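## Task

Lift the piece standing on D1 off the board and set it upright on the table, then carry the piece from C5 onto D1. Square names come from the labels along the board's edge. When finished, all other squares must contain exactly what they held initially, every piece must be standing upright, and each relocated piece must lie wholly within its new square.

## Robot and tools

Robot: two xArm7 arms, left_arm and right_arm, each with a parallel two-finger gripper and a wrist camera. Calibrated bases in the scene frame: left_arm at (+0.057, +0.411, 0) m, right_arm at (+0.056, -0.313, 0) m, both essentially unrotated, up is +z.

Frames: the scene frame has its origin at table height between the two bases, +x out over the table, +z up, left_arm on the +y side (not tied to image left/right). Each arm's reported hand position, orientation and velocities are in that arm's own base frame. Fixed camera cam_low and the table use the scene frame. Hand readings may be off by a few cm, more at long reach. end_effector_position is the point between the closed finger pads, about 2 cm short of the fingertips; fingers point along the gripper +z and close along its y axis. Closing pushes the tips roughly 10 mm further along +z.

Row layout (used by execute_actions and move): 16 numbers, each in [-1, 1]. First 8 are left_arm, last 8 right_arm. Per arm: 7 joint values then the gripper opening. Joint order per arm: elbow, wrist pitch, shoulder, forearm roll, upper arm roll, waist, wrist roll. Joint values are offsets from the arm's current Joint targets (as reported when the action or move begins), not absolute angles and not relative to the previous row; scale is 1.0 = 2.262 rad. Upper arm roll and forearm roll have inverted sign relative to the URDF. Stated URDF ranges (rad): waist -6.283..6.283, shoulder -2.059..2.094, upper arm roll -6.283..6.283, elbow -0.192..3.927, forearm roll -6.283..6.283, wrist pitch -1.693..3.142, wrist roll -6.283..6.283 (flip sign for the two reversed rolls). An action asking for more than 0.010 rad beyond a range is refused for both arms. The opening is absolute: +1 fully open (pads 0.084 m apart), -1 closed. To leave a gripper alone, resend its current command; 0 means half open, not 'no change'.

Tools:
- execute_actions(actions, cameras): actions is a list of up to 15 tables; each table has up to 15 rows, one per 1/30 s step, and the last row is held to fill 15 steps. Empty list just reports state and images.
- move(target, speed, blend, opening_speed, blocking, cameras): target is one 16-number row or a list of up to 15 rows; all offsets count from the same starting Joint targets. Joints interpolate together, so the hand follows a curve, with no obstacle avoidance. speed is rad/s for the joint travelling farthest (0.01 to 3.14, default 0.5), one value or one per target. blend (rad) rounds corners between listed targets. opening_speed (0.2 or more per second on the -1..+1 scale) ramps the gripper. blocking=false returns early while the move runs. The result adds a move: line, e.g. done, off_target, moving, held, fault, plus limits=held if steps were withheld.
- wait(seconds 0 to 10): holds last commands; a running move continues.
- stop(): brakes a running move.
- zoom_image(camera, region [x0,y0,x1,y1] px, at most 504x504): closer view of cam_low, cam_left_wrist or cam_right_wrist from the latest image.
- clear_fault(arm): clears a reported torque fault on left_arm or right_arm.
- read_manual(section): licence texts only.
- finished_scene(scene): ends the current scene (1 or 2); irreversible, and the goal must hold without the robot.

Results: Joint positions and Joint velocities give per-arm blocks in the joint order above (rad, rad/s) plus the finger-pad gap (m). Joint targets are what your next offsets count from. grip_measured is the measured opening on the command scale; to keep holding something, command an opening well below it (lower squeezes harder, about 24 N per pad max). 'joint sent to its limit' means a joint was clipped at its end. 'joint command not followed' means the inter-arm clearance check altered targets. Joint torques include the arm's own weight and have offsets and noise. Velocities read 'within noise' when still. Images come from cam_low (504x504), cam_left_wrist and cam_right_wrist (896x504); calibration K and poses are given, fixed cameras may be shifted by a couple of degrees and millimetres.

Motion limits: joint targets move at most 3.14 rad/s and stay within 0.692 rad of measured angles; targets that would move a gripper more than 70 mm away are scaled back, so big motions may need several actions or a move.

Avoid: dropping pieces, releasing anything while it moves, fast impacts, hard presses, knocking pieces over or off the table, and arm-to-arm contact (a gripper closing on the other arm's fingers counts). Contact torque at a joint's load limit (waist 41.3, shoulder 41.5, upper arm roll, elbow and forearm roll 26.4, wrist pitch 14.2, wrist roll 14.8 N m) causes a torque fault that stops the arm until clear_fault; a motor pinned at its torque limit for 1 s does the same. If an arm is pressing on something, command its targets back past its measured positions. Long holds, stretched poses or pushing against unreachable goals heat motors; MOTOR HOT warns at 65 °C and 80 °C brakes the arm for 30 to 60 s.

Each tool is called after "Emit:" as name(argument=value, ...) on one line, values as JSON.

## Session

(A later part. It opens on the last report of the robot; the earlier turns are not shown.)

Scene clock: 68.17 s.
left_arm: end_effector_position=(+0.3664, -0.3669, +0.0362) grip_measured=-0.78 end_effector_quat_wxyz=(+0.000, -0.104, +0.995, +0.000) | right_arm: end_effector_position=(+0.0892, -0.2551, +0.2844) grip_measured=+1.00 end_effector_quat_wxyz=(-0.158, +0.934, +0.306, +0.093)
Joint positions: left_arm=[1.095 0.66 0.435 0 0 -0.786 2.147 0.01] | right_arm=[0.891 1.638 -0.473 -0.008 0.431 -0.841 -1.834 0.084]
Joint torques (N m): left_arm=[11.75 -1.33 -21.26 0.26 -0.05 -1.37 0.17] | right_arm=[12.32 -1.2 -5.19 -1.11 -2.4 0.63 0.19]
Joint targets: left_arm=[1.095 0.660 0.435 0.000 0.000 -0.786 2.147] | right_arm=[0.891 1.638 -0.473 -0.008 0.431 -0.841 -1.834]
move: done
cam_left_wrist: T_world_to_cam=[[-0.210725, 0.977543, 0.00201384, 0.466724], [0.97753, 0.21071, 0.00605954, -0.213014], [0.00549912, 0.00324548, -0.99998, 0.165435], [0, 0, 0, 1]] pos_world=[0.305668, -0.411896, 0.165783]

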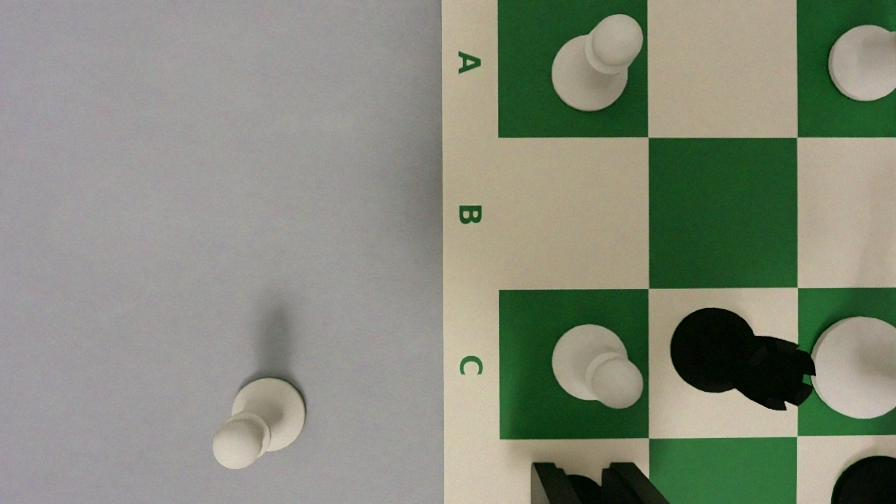

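Emit:
move(target=[0.0001,0.0009,-0.0008,0,0,0,0,-0.95,0,0,0,0,0,0,0,1], speed=0.03, cameras=[])

Scene clock: 69.77 s.
left_arm: end_effector_position=(+0.3662, -0.3667, +0.0368) grip_measured=-0.78 end_effector_quat_wxyz=(+0.000, -0.104, +0.995, +0.000) | right_arm: end_effector_position=(+0.0892, -0.2551, +0.2844) grip_measured=+1.00 end_effector_quat_wxyz=(-0.158, +0.934, +0.306, +0.093)
Joint positions: left_arm=[1.095 0.662 0.433 0 0 -0.786 2.147 0.01] | right_arm=[0.891 1.638 -0.473 -0.008 0.431 -0.841 -1.834 0.084]
Joint torques (N m): left_arm=[16.39 -0.96 -32.37 0.12 0.19 -1.6 0.12] | right_arm=[12.29 -1.14 -5.21 -1.14 -2.42 0.65 0.2]
Joint targets: left_arm=[1.095 0.662 0.433 0.000 0.000 -0.786 2.147] | right_arm=[0.891 1.638 -0.473 -0.008 0.431 -0.841 -1.834]
move: done

Contact just relieved; release and lift.

Emit:
move(target=[0,0,0,0,0,0,0,-0.2,0,0,0,0,0,0,0,1], opening_speed=0.4, cameras=[])

Emit:
move(target=[0.0221,0.0914,-0.0690,0,0,0,0,-0.2,0,0,0,0,0,0,0,1], speed=0.3, cameras=["cam_left_wrist"])

Scene clock: 72.77 s.
left_arm: end_effector_position=(+0.3663, -0.3668, +0.0369) grip_measured=-0.22 end_effector_quat_wxyz=(+0.000, -0.104, +0.995, +0.000) | right_arm: end_effector_position=(+0.0892, -0.2551, +0.2844) grip_measured=+1.00 end_effector_quat_wxyz=(-0.158, +0.934, +0.306, +0.093)
Joint positions: left_arm=[1.095 0.662 0.433 0 0 -0.786 2.147 0.035] | right_arm=[0.891 1.638 -0.473 -0.008 0.431 -0.841 -1.834 0.084]
Joint torques (N m): left_arm=[17.05 -1.42 -32.89 0.19 0.22 -0.93 0.16] | right_arm=[12.29 -1.16 -5.15 -1.12 -2.35 0.45 0.21]
Joint targets: left_arm=[1.095 0.662 0.433 0.000 0.000 -0.786 2.147] | right_arm=[0.891 1.638 -0.473 -0.008 0.431 -0.841 -1.834]
move: done

Scene clock: 73.87 s.
left_arm: end_effector_position=(+0.3660, -0.3665, +0.1207) grip_measured=-0.22 end_effector_quat_wxyz=(+0.000, -0.104, +0.995, +0.000) | right_arm: end_effector_position=(+0.0892, -0.2551, +0.2844) grip_measured=+1.00 end_effector_quat_wxyz=(-0.158, +0.934, +0.306, +0.093)
Joint positions: left_arm=[1.145 0.869 0.277 0 0 -0.786 2.147 0.035] | right_arm=[0.891 1.638 -0.473 -0.008 0.431 -0.841 -1.834 0.084]
Joint torques (N m): left_arm=[19.81 -1.12 -31.13 -0.04 0.28 -0.91 0.11] | right_arm=[12.24 -1.15 -5.2 -1.12 -2.41 0.55 0.21]
Joint targets: left_arm=[1.145 0.869 0.277 0.000 0.000 -0.786 2.147] | right_arm=[0.891 1.638 -0.473 -0.008 0.431 -0.841 -1.834]
move: done
cam_left_wrist: T_world_to_cam=[[-0.210826, 0.977519, 0.00294258, 0.465986], [0.977512, 0.210808, 0.00554447, -0.21312], [0.00479951, 0.00404532, -0.99998, 0.250379], [0, 0, 0, 1]] pos_world=[0.305367, -0.411596, 0.250185]

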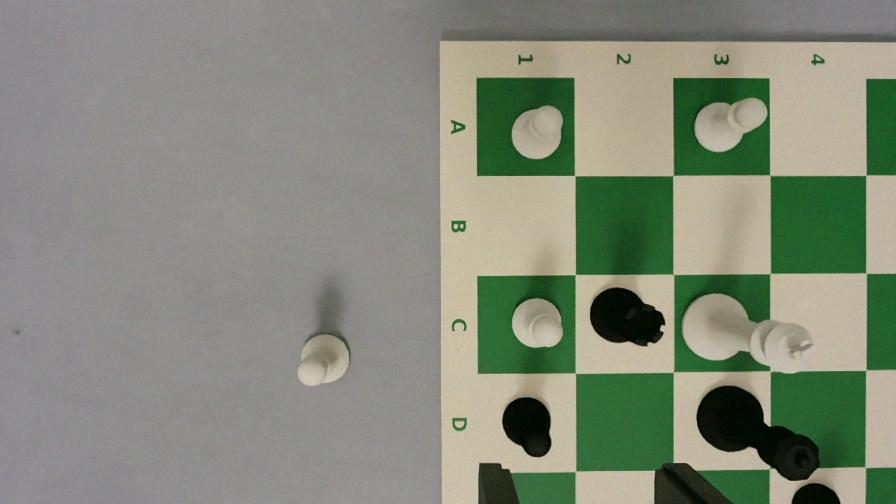

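Emit:
finished_scene(scene=1)

The scene is finished: the task was done.


## Next scene

Lift the piece standing on A1 off the board and set it upright on the table, then carry the piece from A5 onto A1. Square names come from the labels along the board's edge. When finished, all other squares must contain exactly what they held initially, every piece must be standing upright, and each relocated piece must lie wholly within its new square.

Emit:
execute_actions(actions=[])

Emit:
zoom_image(camera="cam_low", region=[140, 230, 360, 320])

Scene clock: 0.00 s.
left_arm: end_effector_position=(+0.3726, -0.3797, +0.2955) grip_measured=+1.00 end_effector_quat_wxyz=(-0.035, +0.999, +0.024, +0.030) | right_arm: end_effector_position=(+0.1075, -0.4721, +0.1815) grip_measured=+1.00 end_effector_quat_wxyz=(-0.416, +0.111, +0.902, +0.011)
Joint names: [elbow, wrist pitch, shoulder, forearm roll, upper arm roll, waist, wrist roll]
Joint positions: left_arm=[1.55 1.371 0.194 -0.097 0.016 -0.821 -0.905 0.084] | right_arm=[1.529 1.679 0.502 0.679 -0.152 -1.152 2.548 0.084]
Joint velocities: within noise
Joint torques (N m): no reading
Joint targets: left_arm=[1.550 1.371 0.194 -0.097 0.016 -0.821 -0.905] | right_arm=[1.529 1.679 0.502 0.679 -0.152 -1.152 2.548]
Tool commands: left_gripper/opening=+1.0 right_gripper/opening=+1.0
camera_calibration:
cam_left_wrist: T_world_to_cam=[[0.0540687, -0.996318, -0.0665304, -0.347764], [-0.997137, -0.0503459, -0.0564157, 0.437143], [0.0528585, 0.0693903, -0.996188, 0.430969], [0, 0, 0, 1]] pos_world=[0.431915, -0.35438, 0.430851]
cam_right_wrist: T_world_to_cam=[[0.202047, 0.978284, -0.0462425, 0.480738], [0.625931, -0.165301, -0.762159, 0.0620603], [-0.753251, 0.125047, -0.645737, 0.387108], [0, 0, 0, 1]] pos_world=[0.155613, -0.508446, 0.3195]

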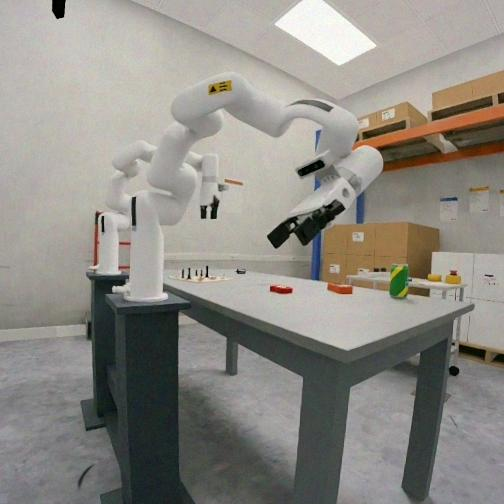

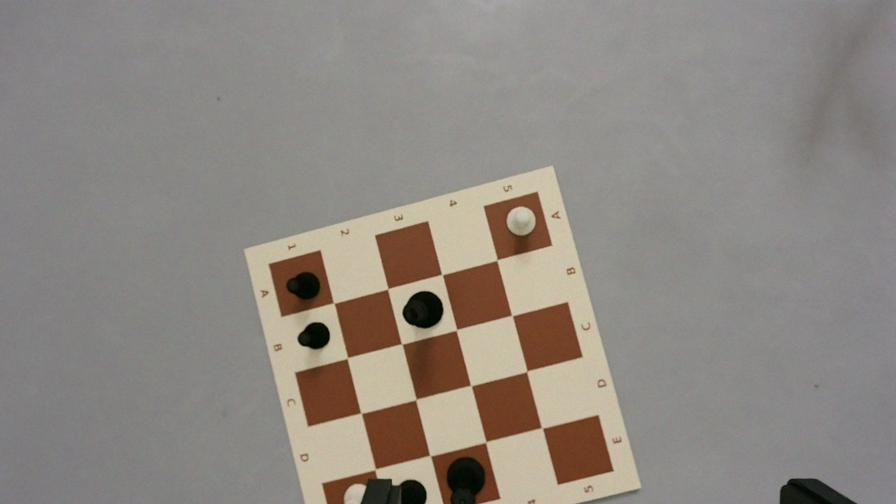

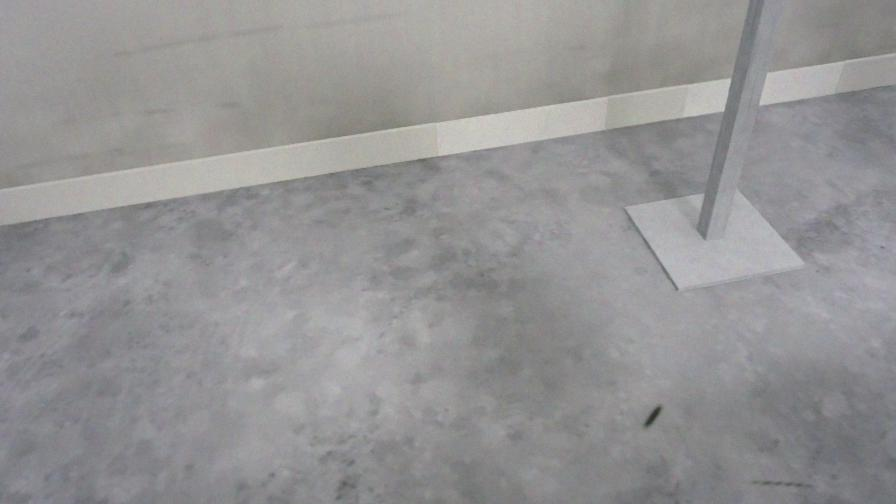

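Scaled by 2.291 (camera's finer frame: 720x720).

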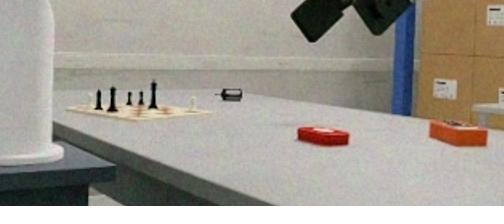

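Emit:
zoom_image(camera="cam_left_wrist", region=[240, 160, 640, 504])

Emit:
zoom_image(camera="cam_left_wrist", region=[250, 230, 350, 360])

Emit:
zoom_image(camera="cam_low", region=[160, 255, 240, 290])

Scaled by 1.260 (camera's finer frame: 1280x720).

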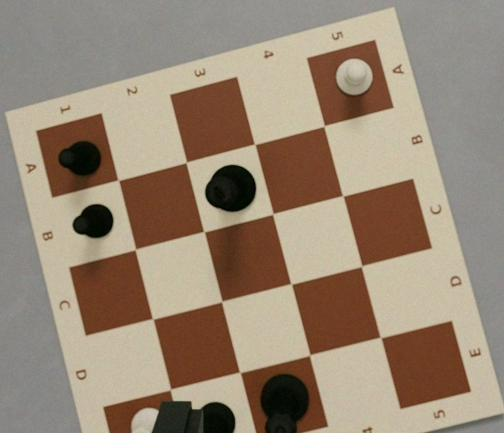

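Scaled by 3.877 (camera's finer frame: 1280x720).

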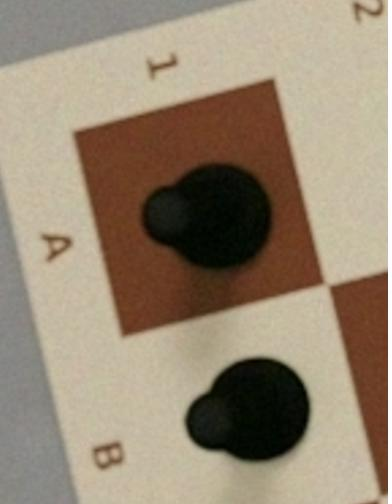

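Scaled by 6.300 (camera's finer frame: 720x720).

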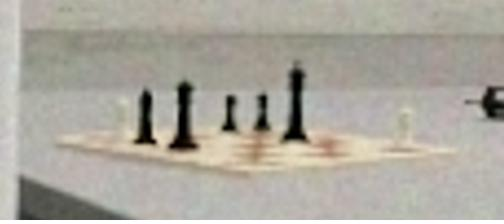

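Emit:
move(target=[-0.2409,-0.2402,-0.0073,0.0429,-0.0071,0.1482,0.0377,-0.1,0,0,0,0,0,0,0,1], speed=0.6, cameras=["cam_left_wrist"])

Emit:
zoom_image(camera="cam_left_wrist", region=[392, 200, 696, 504])

Scene clock: 6.03 s.
left_arm: end_effector_position=(+0.4278, -0.2261, +0.1200) grip_measured=-0.11 end_effector_quat_wxyz=(+0.000, +0.986, +0.166, +0.000) | right_arm: end_effector_position=(+0.1075, -0.4721, +0.1815) grip_measured=+1.00 end_effector_quat_wxyz=(-0.416, +0.111, +0.902, +0.011)
Joint positions: left_arm=[1.005 0.828 0.177 0 0 -0.486 -0.82 0.039] | right_arm=[1.529 1.679 0.502 0.679 -0.152 -1.152 2.548 0.084]
Joint torques (N m): left_arm=[18.76 -1.49 -28.33 0.46 -0.38 1.87 0.27] | right_arm=[11.58 0.24 -20.84 1.46 -0.88 0.18 0.27]
Joint targets: left_arm=[1.005 0.828 0.177 0.000 0.000 -0.486 -0.820] | right_arm=[1.529 1.679 0.502 0.679 -0.152 -1.152 2.548]
move: done
cam_left_wrist: T_world_to_cam=[[0.331462, -0.943466, 0.00223262, -0.324399], [-0.943455, -0.331444, 0.00604888, 0.396019], [-0.00496693, -0.00411135, -0.999979, 0.251159], [0, 0, 0, 1]] pos_world=[0.4824, -0.173769, 0.249483]

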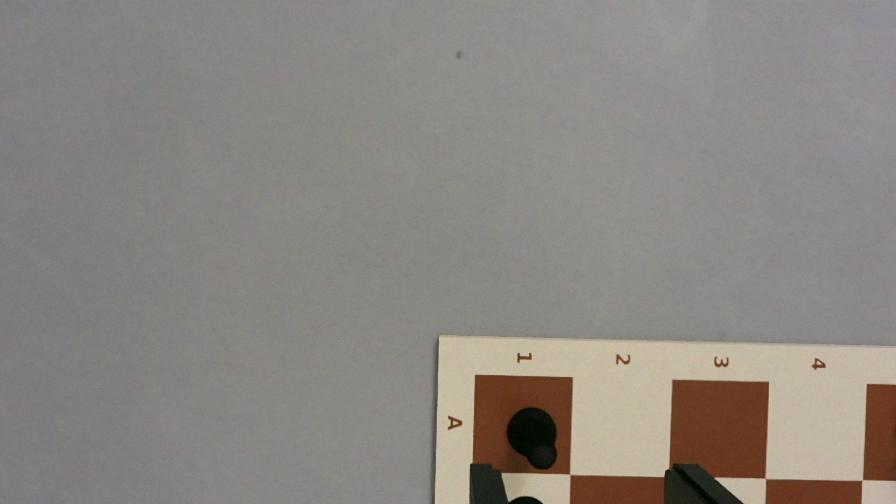

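Scaled by 1.658 (camera's finer frame: 1280x720).

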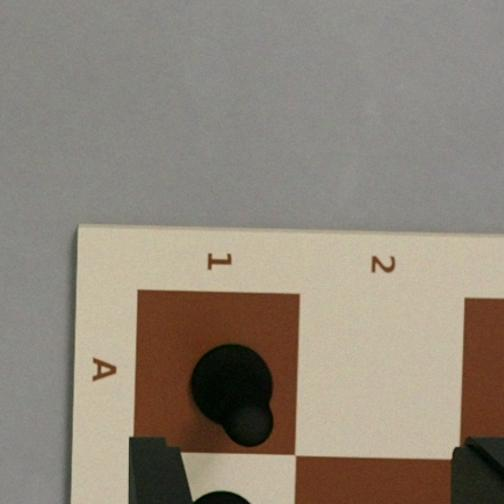

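Emit:
move(target=[-0.0253,-0.0988,0.0735,0,0,-0.0039,0.0058,-0.1,0,0,0,0,0,0,0,1], speed=0.25, cameras=["cam_left_wrist"])

Emit:
move(target=[0,0,0,0,0,0,0,-0.95,0,0,0,0,0,0,0,1], opening_speed=0.5, cameras=["cam_left_wrist"])

Scene clock: 11.53 s.
left_arm: end_effector_position=(+0.4245, -0.2291, +0.0359) grip_measured=-0.11 end_effector_quat_wxyz=(+0.000, +0.988, +0.155, +0.000) | right_arm: end_effector_position=(+0.1075, -0.4721, +0.1815) grip_measured=+1.00 end_effector_quat_wxyz=(-0.416, +0.111, +0.902, +0.011)
Joint positions: left_arm=[0.948 0.605 0.344 0 0 -0.495 -0.807 0.039] | right_arm=[1.529 1.679 0.502 0.679 -0.152 -1.152 2.548 0.084]
Joint torques (N m): left_arm=[16.32 -1.54 -28.47 -0.07 -0.17 -1.38 0.26] | right_arm=[11.62 0.2 -20.71 1.45 -0.84 0.39 0.26]
Joint targets: left_arm=[0.948 0.605 0.344 0.000 0.000 -0.495 -0.807] | right_arm=[1.529 1.679 0.502 0.679 -0.152 -1.152 2.548]
move: done
cam_left_wrist: T_world_to_cam=[[0.310858, -0.950454, 0.00225011, -0.31885], [-0.950443, -0.31084, 0.00608564, 0.400049], [-0.0050847, -0.00403037, -0.999979, 0.167103], [0, 0, 0, 1]] pos_world=[0.480191, -0.178028, 0.165383]

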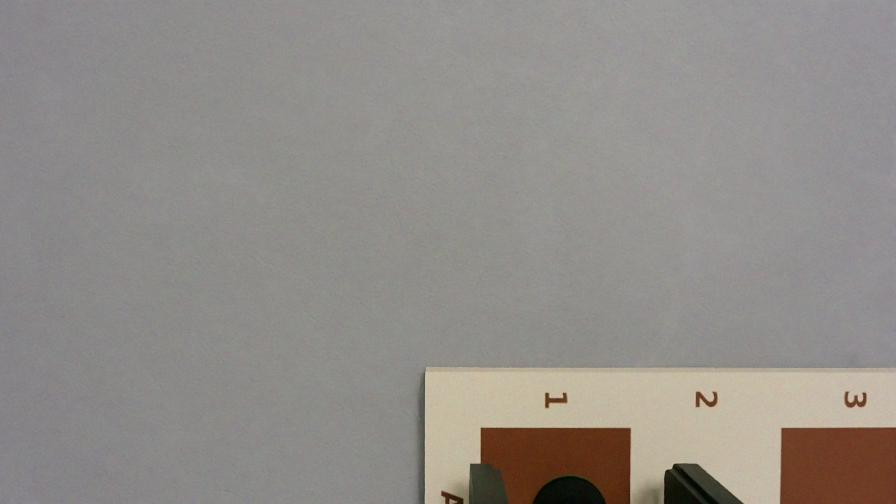

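Scene clock: 13.43 s.
left_arm: end_effector_position=(+0.4245, -0.2291, +0.0358) grip_measured=-0.78 end_effector_quat_wxyz=(+0.000, +0.988, +0.155, +0.000) | right_arm: end_effector_position=(+0.1075, -0.4721, +0.1815) grip_measured=+1.00 end_effector_quat_wxyz=(-0.416, +0.111, +0.902, +0.011)
Joint positions: left_arm=[0.948 0.605 0.344 0 0 -0.495 -0.807 0.01] | right_arm=[1.529 1.679 0.502 0.679 -0.152 -1.152 2.548 0.084]
Joint torques (N m): left_arm=[16.71 -1.22 -28.18 0.25 0.04 -0.99 0.1] | right_arm=[11.56 0.26 -20.97 1.49 -0.82 0.16 0.25]
Joint targets: left_arm=[0.948 0.605 0.344 0.000 0.000 -0.495 -0.807] | right_arm=[1.529 1.679 0.502 0.679 -0.152 -1.152 2.548]
move: done
cam_left_wrist: T_world_to_cam=[[0.310858, -0.950454, 0.00215507, -0.318834], [-0.950443, -0.310841, 0.00605456, 0.400055], [-0.0050847, -0.00393038, -0.999979, 0.167021], [0, 0, 0, 1]] pos_world=[0.480191, -0.178028, 0.165283]

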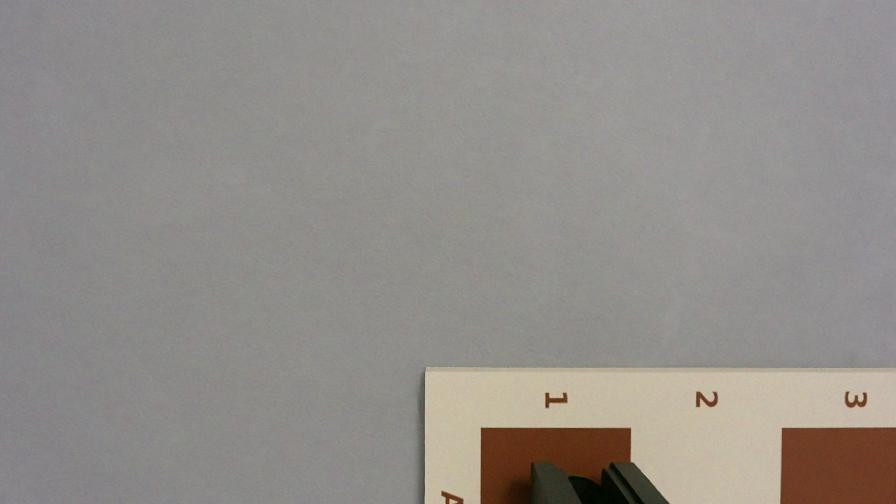

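Emit:
move(target=[[0.0252,0.0986,-0.0738,0,0,0,0,-0.95,0,0,0,0,0,0,0,1],[-0.0765,0.0524,-0.1293,0,0,0.0573,0.0573,-0.95,0,0,0,0,0,0,0,1],[-0.0925,-0.0389,-0.0541,0,0,0.0573,0.0573,-0.95,0,0,0,0,0,0,0,1]], speed=[0.3,0.4,0.12], blend=[0.03,0.02,0], cameras=["cam_left_wrist"])

Scene clock: 17.93 s.
left_arm: end_effector_position=(+0.4002, -0.1530, +0.0306) grip_measured=-0.78 end_effector_quat_wxyz=(+0.000, +0.988, +0.155, +0.000) | right_arm: end_effector_position=(+0.1075, -0.4721, +0.1815) grip_measured=+1.00 end_effector_quat_wxyz=(-0.416, +0.111, +0.902, +0.011)
Joint positions: left_arm=[0.739 0.517 0.221 0 0 -0.365 -0.677 0.01] | right_arm=[1.529 1.679 0.502 0.679 -0.152 -1.152 2.548 0.084]
Joint torques (N m): left_arm=[15.46 -1.53 -24 -0.14 -0.52 1.78 -0.07] | right_arm=[11.62 0.26 -20.96 1.51 -0.73 0.37 0.27]
Joint targets: left_arm=[0.739 0.517 0.221 0.000 0.000 -0.365 -0.677] | right_arm=[1.529 1.679 0.502 0.679 -0.152 -1.152 2.548]
move: done
cam_left_wrist: T_world_to_cam=[[0.31086, -0.950451, 0.00297221, -0.238946], [-0.950447, -0.310843, 0.00516454, 0.400726], [-0.00398476, -0.00443038, -0.999982, 0.161448], [0, 0, 0, 1]] pos_world=[0.455791, -0.101828, 0.160086]

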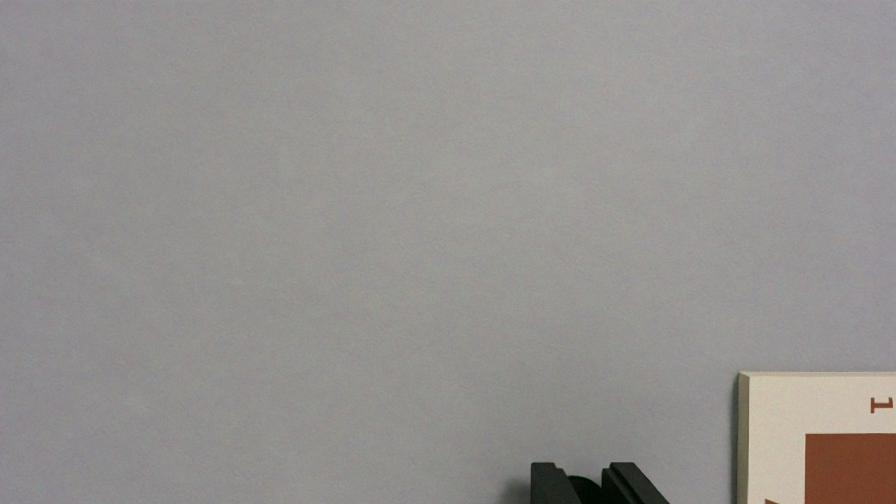

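Emit:
move(target=[0,-0.0008,0.0007,0,0,0,0,-0.95,0,0,0,0,0,0,0,1], speed=0.02, cameras=[])

Scene clock: 19.20 s.
left_arm: end_effector_position=(+0.4002, -0.1531, +0.0300) grip_measured=-0.78 end_effector_quat_wxyz=(+0.000, +0.988, +0.155, +0.000) | right_arm: end_effector_position=(+0.1075, -0.4721, +0.1815) grip_measured=+1.00 end_effector_quat_wxyz=(-0.416, +0.111, +0.902, +0.011)
Joint positions: left_arm=[0.739 0.515 0.223 0 0 -0.365 -0.677 0.01] | right_arm=[1.529 1.679 0.502 0.679 -0.152 -1.152 2.548 0.084]
Joint torques (N m): left_arm=[15.68 -1.6 -24.12 -0.04 -0.58 1.6 0.05] | right_arm=[11.62 0.2 -20.77 1.54 -0.83 0.35 0.31]
Joint targets: left_arm=[0.739 0.515 0.223 0.000 0.000 -0.365 -0.677] | right_arm=[1.529 1.679 0.502 0.679 -0.152 -1.152 2.548]
move: done

Emit:
move(target=[0,-0.0009,0.0008,0,0,0,0,-0.95,0,0,0,0,0,0,0,1], speed=0.02, cameras=[])

Scene clock: 20.60 s.
left_arm: end_effector_position=(+0.4003, -0.1531, +0.0294) grip_measured=-0.78 end_effector_quat_wxyz=(+0.000, +0.988, +0.155, +0.001) | right_arm: end_effector_position=(+0.1075, -0.4721, +0.1815) grip_measured=+1.00 end_effector_quat_wxyz=(-0.416, +0.111, +0.902, +0.011)
Joint positions: left_arm=[0.739 0.513 0.225 0 0 -0.365 -0.677 0.01] | right_arm=[1.529 1.679 0.502 0.679 -0.152 -1.152 2.548 0.084]
Joint torques (N m): left_arm=[15.31 -1.58 -21.91 0.01 -0.22 1.86 0] | right_arm=[11.55 0.25 -21.08 1.57 -0.85 0.37 0.3]
Joint targets: left_arm=[0.739 0.513 0.225 0.000 0.000 -0.365 -0.677] | right_arm=[1.529 1.679 0.502 0.679 -0.152 -1.152 2.548]
move: done

Emit:
move(target=[0,0,0,0,0,0,0,-0.2,0,0,0,0,0,0,0,1], opening_speed=0.4, cameras=["cam_left_wrist"])

Emit:
move(target=[[0.0159,0.0931,-0.0767,0,0,0,0,-0.2,0,0,0,0,0,0,0,1],[0.3527,0.2148,0.1384,0,0,-0.1327,-0.1327,-0.1,0,0,0,0,0,0,0,1]], speed=[0.25,0.5], blend=[0.02,0], cameras=["cam_left_wrist"])

Emit:
zoom_image(camera="cam_left_wrist", region=[392, 200, 696, 504])

Scene clock: 24.43 s.
left_arm: end_effector_position=(+0.4003, -0.1531, +0.0294) grip_measured=-0.22 end_effector_quat_wxyz=(+0.000, +0.988, +0.155, +0.000) | right_arm: end_effector_position=(+0.1075, -0.4721, +0.1815) grip_measured=+1.00 end_effector_quat_wxyz=(-0.416, +0.111, +0.902, +0.011)
Joint positions: left_arm=[0.739 0.513 0.225 0 0 -0.365 -0.677 0.035] | right_arm=[1.529 1.679 0.502 0.679 -0.152 -1.152 2.548 0.084]
Joint torques (N m): left_arm=[16.11 -1.22 -26.3 0.11 0.27 1.53 0.03] | right_arm=[11.55 0.27 -20.85 1.53 -0.85 0.45 0.28]
Joint targets: left_arm=[0.739 0.513 0.225 0.000 0.000 -0.365 -0.677] | right_arm=[1.529 1.679 0.502 0.679 -0.152 -1.152 2.548]
move: done
cam_left_wrist: T_world_to_cam=[[0.310861, -0.95045, 0.00316051, -0.239098], [-0.950448, -0.310844, 0.0049105, 0.400838], [-0.00368477, -0.00453038, -0.999983, 0.160102], [0, 0, 0, 1]] pos_world=[0.455892, -0.101928, 0.158887]

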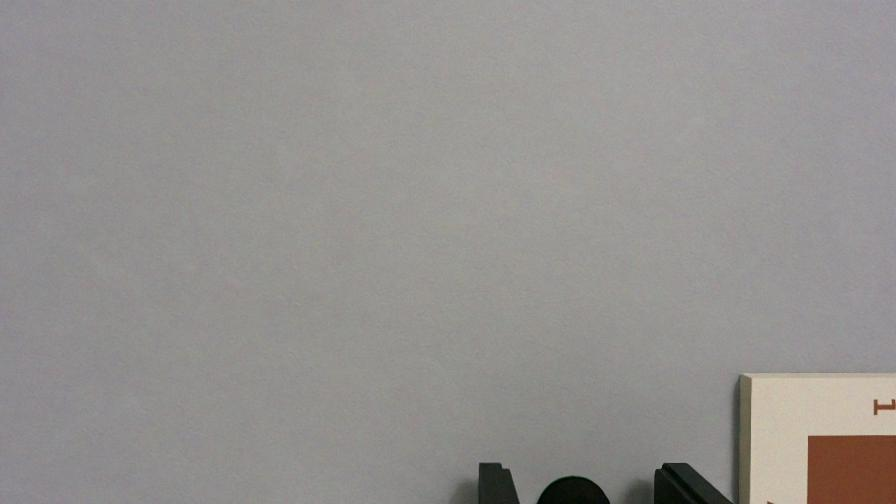

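Scene clock: 27.77 s.
left_arm: end_effector_position=(+0.4728, -0.3711, +0.1200) grip_measured=-0.11 end_effector_quat_wxyz=(+0.000, +0.988, +0.155, +0.000) | right_arm: end_effector_position=(+0.1075, -0.4721, +0.1815) grip_measured=+1.00 end_effector_quat_wxyz=(-0.416, +0.111, +0.902, +0.011)
Joint positions: left_arm=[1.536 0.999 0.538 0 0 -0.665 -0.977 0.039] | right_arm=[1.529 1.679 0.502 0.679 -0.152 -1.152 2.548 0.084]
Joint torques (N m): left_arm=[20.59 -1.19 -35.79 0.13 0.46 -1.28 0.07] | right_arm=[11.51 0.22 -20.97 1.47 -0.74 0.36 0.29]
Joint targets: left_arm=[1.536 0.999 0.538 0.000 0.000 -0.665 -0.977] | right_arm=[1.529 1.679 0.502 0.679 -0.152 -1.152 2.548]
move: done
cam_left_wrist: T_world_to_cam=[[0.31086, -0.950452, 0.00253343, -0.468995], [-0.950444, -0.310842, 0.0058627, 0.401391], [-0.00478472, -0.00423036, -0.99998, 0.250654], [0, 0, 0, 1]] pos_world=[0.528491, -0.319928, 0.249484]

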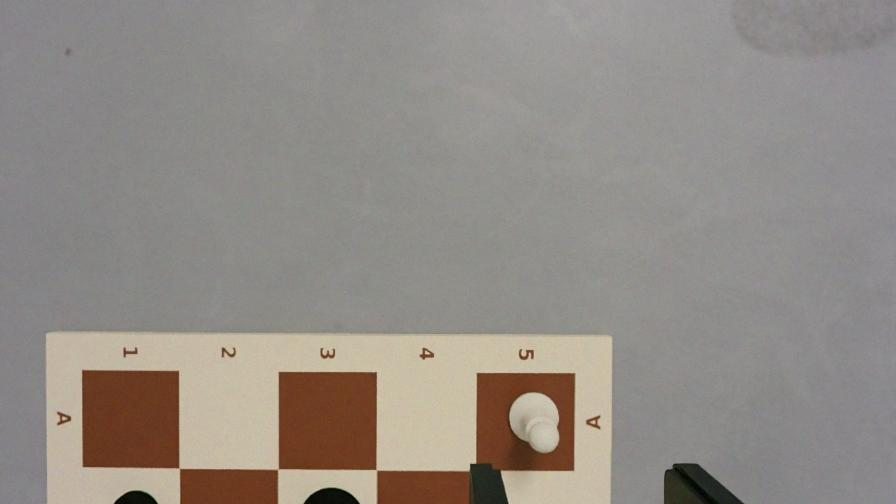

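Scaled by 1.658 (camera's finer frame: 1280x720).

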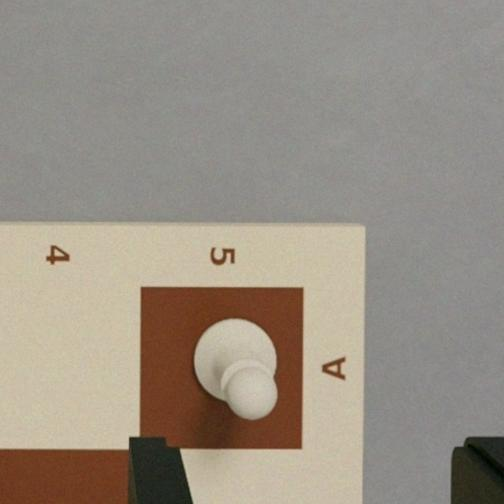

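Emit:
move(target=[-0.0166,-0.0772,0.0602,0,0,-0.0003,-0.0003,-0.1,0,0,0,0,0,0,0,1], speed=0.2, cameras=["cam_left_wrist"])

Emit:
move(target=[0,0,0,0,0,0,0,-0.95,0,0,0,0,0,0,0,1], opening_speed=0.5, cameras=["cam_left_wrist"])

Scene clock: 30.13 s.
left_arm: end_effector_position=(+0.4751, -0.3734, +0.0363) grip_measured=-0.11 end_effector_quat_wxyz=(+0.000, +0.988, +0.155, +0.000) | right_arm: end_effector_position=(+0.1075, -0.4721, +0.1815) grip_measured=+1.00 end_effector_quat_wxyz=(-0.416, +0.111, +0.902, +0.011)
Joint positions: left_arm=[1.499 0.824 0.674 0 0 -0.666 -0.978 0.039] | right_arm=[1.529 1.679 0.502 0.679 -0.152 -1.152 2.548 0.084]
Joint torques (N m): left_arm=[18.82 -1.48 -37.54 0.22 0.69 -1.72 -0.14] | right_arm=[11.49 0.2 -21.05 1.61 -0.76 0.56 0.26]
Joint targets: left_arm=[1.499 0.824 0.674 0.000 0.000 -0.666 -0.978] | right_arm=[1.529 1.679 0.502 0.679 -0.152 -1.152 2.548]
move: done
cam_left_wrist: T_world_to_cam=[[0.310863, -0.950449, 0.00332126, -0.471784], [-0.950446, -0.310843, 0.00538391, 0.403338], [-0.00408474, -0.00483034, -0.99998, 0.166394], [0, 0, 0, 1]] pos_world=[0.530691, -0.322228, 0.165786]

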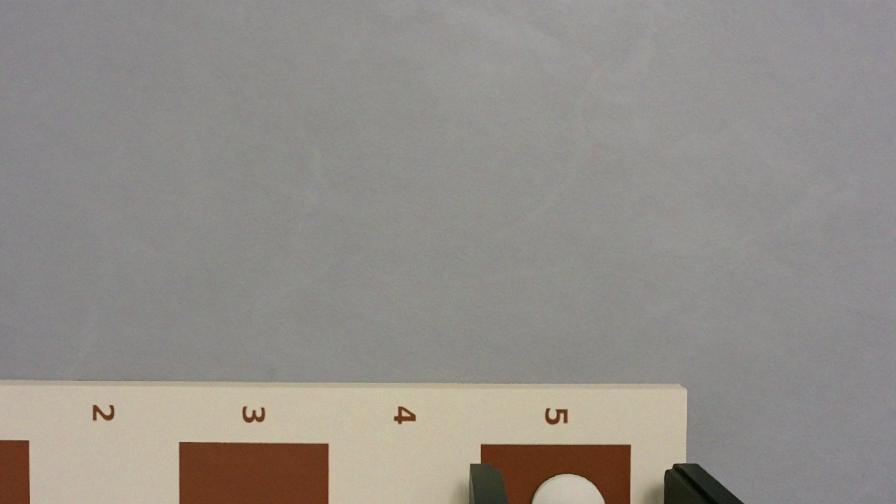

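Scene clock: 32.03 s.
left_arm: end_effector_position=(+0.4751, -0.3734, +0.0363) grip_measured=-0.78 end_effector_quat_wxyz=(+0.000, +0.988, +0.155, +0.000) | right_arm: end_effector_position=(+0.1075, -0.4721, +0.1815) grip_measured=+1.00 end_effector_quat_wxyz=(-0.416, +0.111, +0.902, +0.011)
Joint positions: left_arm=[1.499 0.824 0.674 0 0 -0.666 -0.978 0.01] | right_arm=[1.529 1.679 0.502 0.679 -0.152 -1.152 2.548 0.084]
Joint torques (N m): left_arm=[19.25 -1.36 -37.67 0.24 0.21 -1.25 -0.13] | right_arm=[11.58 0.23 -20.99 1.53 -0.79 0.43 0.27]
Joint targets: left_arm=[1.499 0.824 0.674 0.000 0.000 -0.666 -0.978] | right_arm=[1.529 1.679 0.502 0.679 -0.152 -1.152 2.548]
move: done
cam_left_wrist: T_world_to_cam=[[0.310863, -0.950449, 0.00332126, -0.471689], [-0.950446, -0.310843, 0.00538391, 0.40337], [-0.00408474, -0.00483034, -0.99998, 0.166394], [0, 0, 0, 1]] pos_world=[0.530691, -0.322128, 0.165786]

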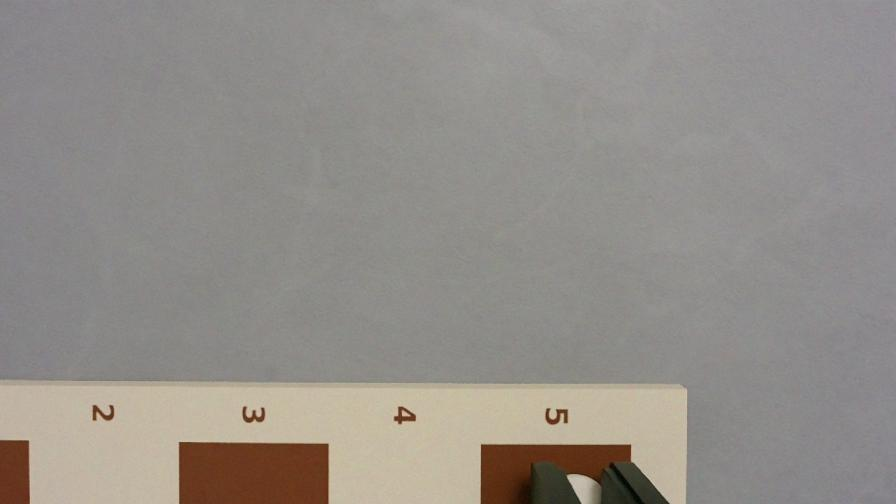

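Emit:
move(target=[[0.0164,0.0774,-0.0601,0,0,0,0,-0.95,0,0,0,0,0,0,0,1],[-0.2220,0.0007,-0.2222,0,0,0.0797,0.0797,-0.95,0,0,0,0,0,0,0,1]], speed=[0.3,0.5], blend=[0.02,0], cameras=["cam_left_wrist"])

Scene clock: 35.57 s.
left_arm: end_effector_position=(+0.4261, -0.2250, +0.1199) grip_measured=-0.78 end_effector_quat_wxyz=(+0.000, +0.988, +0.155, +0.000) | right_arm: end_effector_position=(+0.1075, -0.4721, +0.1815) grip_measured=+1.00 end_effector_quat_wxyz=(-0.416, +0.111, +0.902, +0.011)
Joint positions: left_arm=[0.997 0.826 0.171 0 0 -0.486 -0.798 0.01] | right_arm=[1.529 1.679 0.502 0.679 -0.152 -1.152 2.548 0.084]
Joint torques (N m): left_arm=[18.88 -1.47 -28.7 0.32 0.28 1.75 0.12] | right_arm=[11.6 0.2 -20.96 1.58 -0.71 0.48 0.26]
Joint targets: left_arm=[0.997 0.826 0.171 0.000 0.000 -0.486 -0.798] | right_arm=[1.529 1.679 0.502 0.679 -0.152 -1.152 2.548]
move: done
cam_left_wrist: T_world_to_cam=[[0.310768, -0.950483, 0.002377, -0.315634], [-0.950473, -0.31075, 0.00602115, 0.402379], [-0.00498434, -0.00413045, -0.999979, 0.251061], [0, 0, 0, 1]] pos_world=[0.481791, -0.173928, 0.249383]

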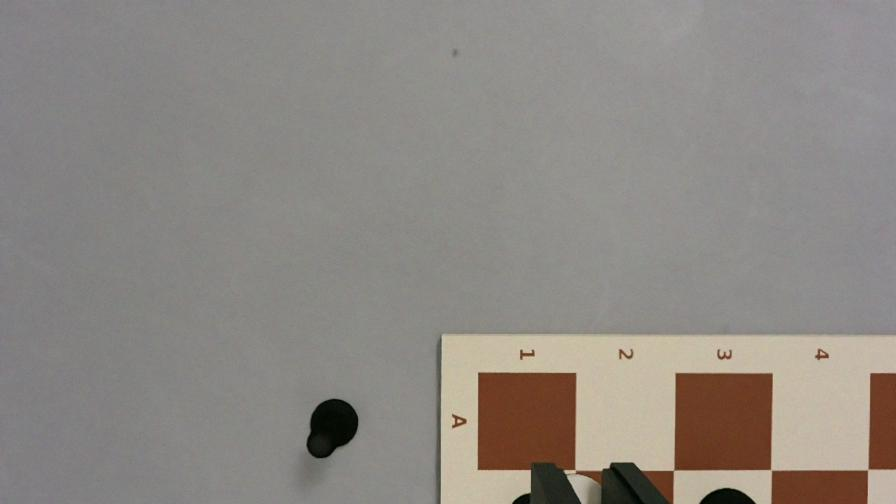

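Emit:
move(target=[-0.0225,-0.0971,0.0746,0,0,0,0,-0.95,0,0,0,0,0,0,0,1], speed=0.12, cameras=["cam_left_wrist"])

Scene clock: 38.50 s.
left_arm: end_effector_position=(+0.4261, -0.2250, +0.0368) grip_measured=-0.78 end_effector_quat_wxyz=(+0.000, +0.988, +0.155, +0.000) | right_arm: end_effector_position=(+0.1075, -0.4721, +0.1815) grip_measured=+1.00 end_effector_quat_wxyz=(-0.416, +0.111, +0.902, +0.011)
Joint positions: left_arm=[0.946 0.606 0.34 0 0 -0.486 -0.798 0.01] | right_arm=[1.529 1.679 0.502 0.679 -0.152 -1.152 2.548 0.084]
Joint torques (N m): left_arm=[16.49 -1.48 -27.9 0.55 -0.19 1.54 -0.05] | right_arm=[11.54 0.23 -20.83 1.57 -0.77 0.56 0.27]
Joint targets: left_arm=[0.946 0.606 0.340 0.000 0.000 -0.486 -0.798] | right_arm=[1.529 1.679 0.502 0.679 -0.152 -1.152 2.548]
move: done
cam_left_wrist: T_world_to_cam=[[0.310859, -0.950453, 0.00240731, -0.315479], [-0.950443, -0.310841, 0.00592665, 0.402866], [-0.00488471, -0.00413037, -0.99998, 0.167915], [0, 0, 0, 1]] pos_world=[0.481791, -0.173928, 0.166283]

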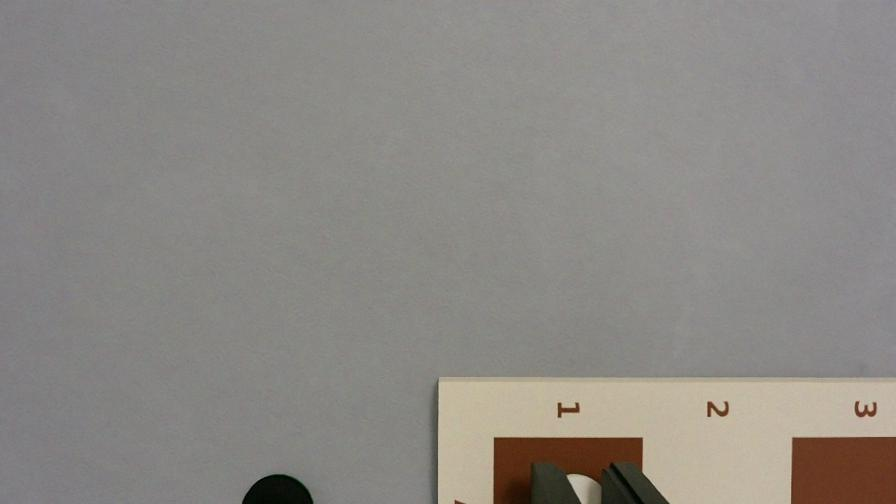

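Emit:
move(target=[0,-0.0008,0.0007,0,0,0,0,-0.95,0,0,0,0,0,0,0,1], speed=0.02, cameras=[])

Scene clock: 39.80 s.
left_arm: end_effector_position=(+0.4262, -0.2251, +0.0362) grip_measured=-0.78 end_effector_quat_wxyz=(+0.000, +0.988, +0.155, +0.000) | right_arm: end_effector_position=(+0.1075, -0.4721, +0.1815) grip_measured=+1.00 end_effector_quat_wxyz=(-0.416, +0.111, +0.902, +0.011)
Joint positions: left_arm=[0.946 0.604 0.342 0 0 -0.486 -0.798 0.01] | right_arm=[1.529 1.679 0.502 0.679 -0.152 -1.152 2.548 0.084]
Joint torques (N m): left_arm=[16.95 -1.63 -27.9 0.39 -0.46 1.59 0.03] | right_arm=[11.62 0.26 -20.97 1.57 -0.77 0.64 0.31]
Joint targets: left_arm=[0.946 0.604 0.342 0.000 0.000 -0.486 -0.798] | right_arm=[1.529 1.679 0.502 0.679 -0.152 -1.152 2.548]
move: done

Emit:
move(target=[0,-0.0008,0.0007,0,0,0,0,-0.95,0,0,0,0,0,0,0,1], speed=0.02, cameras=[])

Scene clock: 40.97 s.
left_arm: end_effector_position=(+0.4263, -0.2251, +0.0356) grip_measured=-0.78 end_effector_quat_wxyz=(+0.000, +0.988, +0.155, +0.000) | right_arm: end_effector_position=(+0.1075, -0.4721, +0.1815) grip_measured=+1.00 end_effector_quat_wxyz=(-0.416, +0.111, +0.902, +0.011)
Joint positions: left_arm=[0.946 0.602 0.343 0 0 -0.486 -0.798 0.01] | right_arm=[1.529 1.679 0.502 0.679 -0.152 -1.152 2.548 0.084]
Joint torques (N m): left_arm=[17.01 -1.62 -26.67 0.33 -0.19 1.45 -0.01] | right_arm=[11.6 0.12 -20.85 1.61 -0.75 0.64 0.24]
Joint targets: left_arm=[0.946 0.602 0.343 0.000 0.000 -0.486 -0.798] | right_arm=[1.529 1.679 0.502 0.679 -0.152 -1.152 2.548]
move: done

Emit:
move(target=[0,0,0,0,0,0,0,-0.2,0,0,0,0,0,0,0,1], opening_speed=0.4, cameras=[])

Emit:
move(target=[0.0225,0.0990,-0.0762,0,0,0,0,-0.2,0,0,0,0,0,0,0,1], speed=0.3, cameras=["cam_left_wrist","cam_low"])

Scene clock: 43.83 s.
left_arm: end_effector_position=(+0.4263, -0.2251, +0.0355) grip_measured=-0.22 end_effector_quat_wxyz=(+0.000, +0.988, +0.155, +0.000) | right_arm: end_effector_position=(+0.1075, -0.4721, +0.1815) grip_measured=+1.00 end_effector_quat_wxyz=(-0.416, +0.111, +0.902, +0.011)
Joint positions: left_arm=[0.946 0.602 0.343 0 0 -0.486 -0.798 0.035] | right_arm=[1.529 1.679 0.502 0.679 -0.152 -1.152 2.548 0.084]
Joint torques (N m): left_arm=[17.27 -1.2 -30.89 0.57 0.15 1.09 0.21] | right_arm=[11.59 0.17 -20.98 1.62 -0.8 0.75 0.23]
Joint targets: left_arm=[0.946 0.602 0.343 0.000 0.000 -0.486 -0.798] | right_arm=[1.529 1.679 0.502 0.679 -0.152 -1.152 2.548]
move: done

Scene clock: 45.00 s.
left_arm: end_effector_position=(+0.4260, -0.2250, +0.1200) grip_measured=-0.22 end_effector_quat_wxyz=(+0.000, +0.988, +0.155, +0.000) | right_arm: end_effector_position=(+0.1075, -0.4721, +0.1815) grip_measured=+1.00 end_effector_quat_wxyz=(-0.416, +0.111, +0.902, +0.011)
Joint positions: left_arm=[0.997 0.826 0.171 0 0 -0.486 -0.798 0.035] | right_arm=[1.529 1.679 0.502 0.679 -0.152 -1.152 2.548 0.084]
Joint torques (N m): left_arm=[19.88 -1.27 -28.88 0.44 0.08 0.77 0.01] | right_arm=[11.66 0.2 -20.99 1.59 -0.63 0.79 0.26]
Joint targets: left_arm=[0.997 0.826 0.171 0.000 0.000 -0.486 -0.798] | right_arm=[1.529 1.679 0.502 0.679 -0.152 -1.152 2.548]
move: done
cam_left_wrist: T_world_to_cam=[[0.310857, -0.950454, 0.00212398, -0.315482], [-0.950442, -0.31084, 0.0061496, 0.402253], [-0.00518469, -0.00393037, -0.999979, 0.251291], [0, 0, 0, 1]] pos_world=[0.481691, -0.173828, 0.249482]
Images, in order (width x height): cam_low 504x504, cam_left_wrist 896x504.

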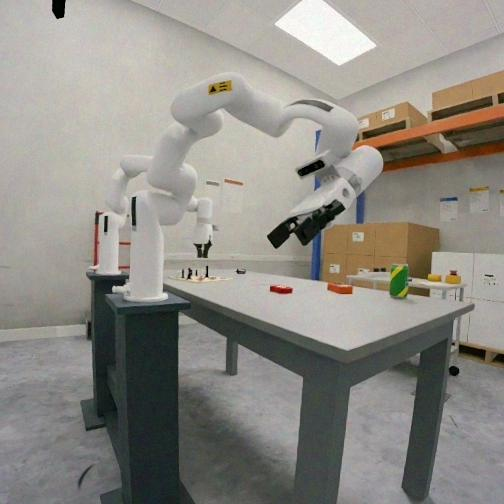

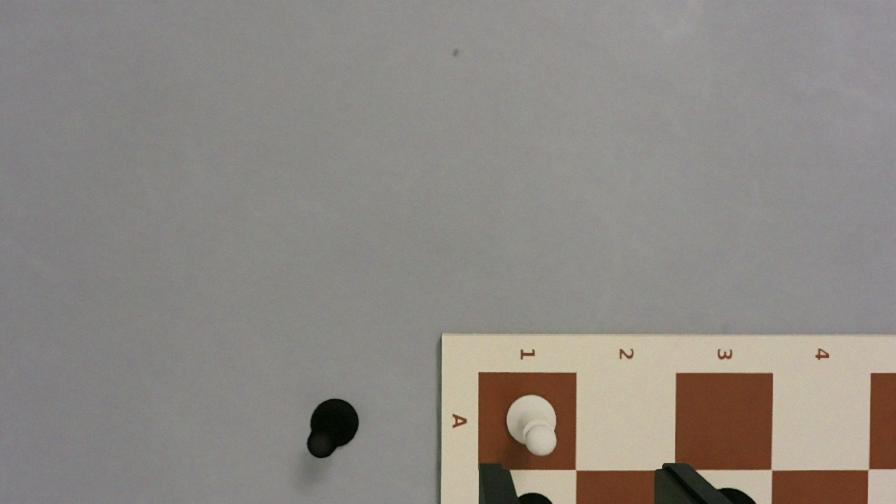

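Emit:
finished_scene(scene=2)

The scene is finished: the task was done.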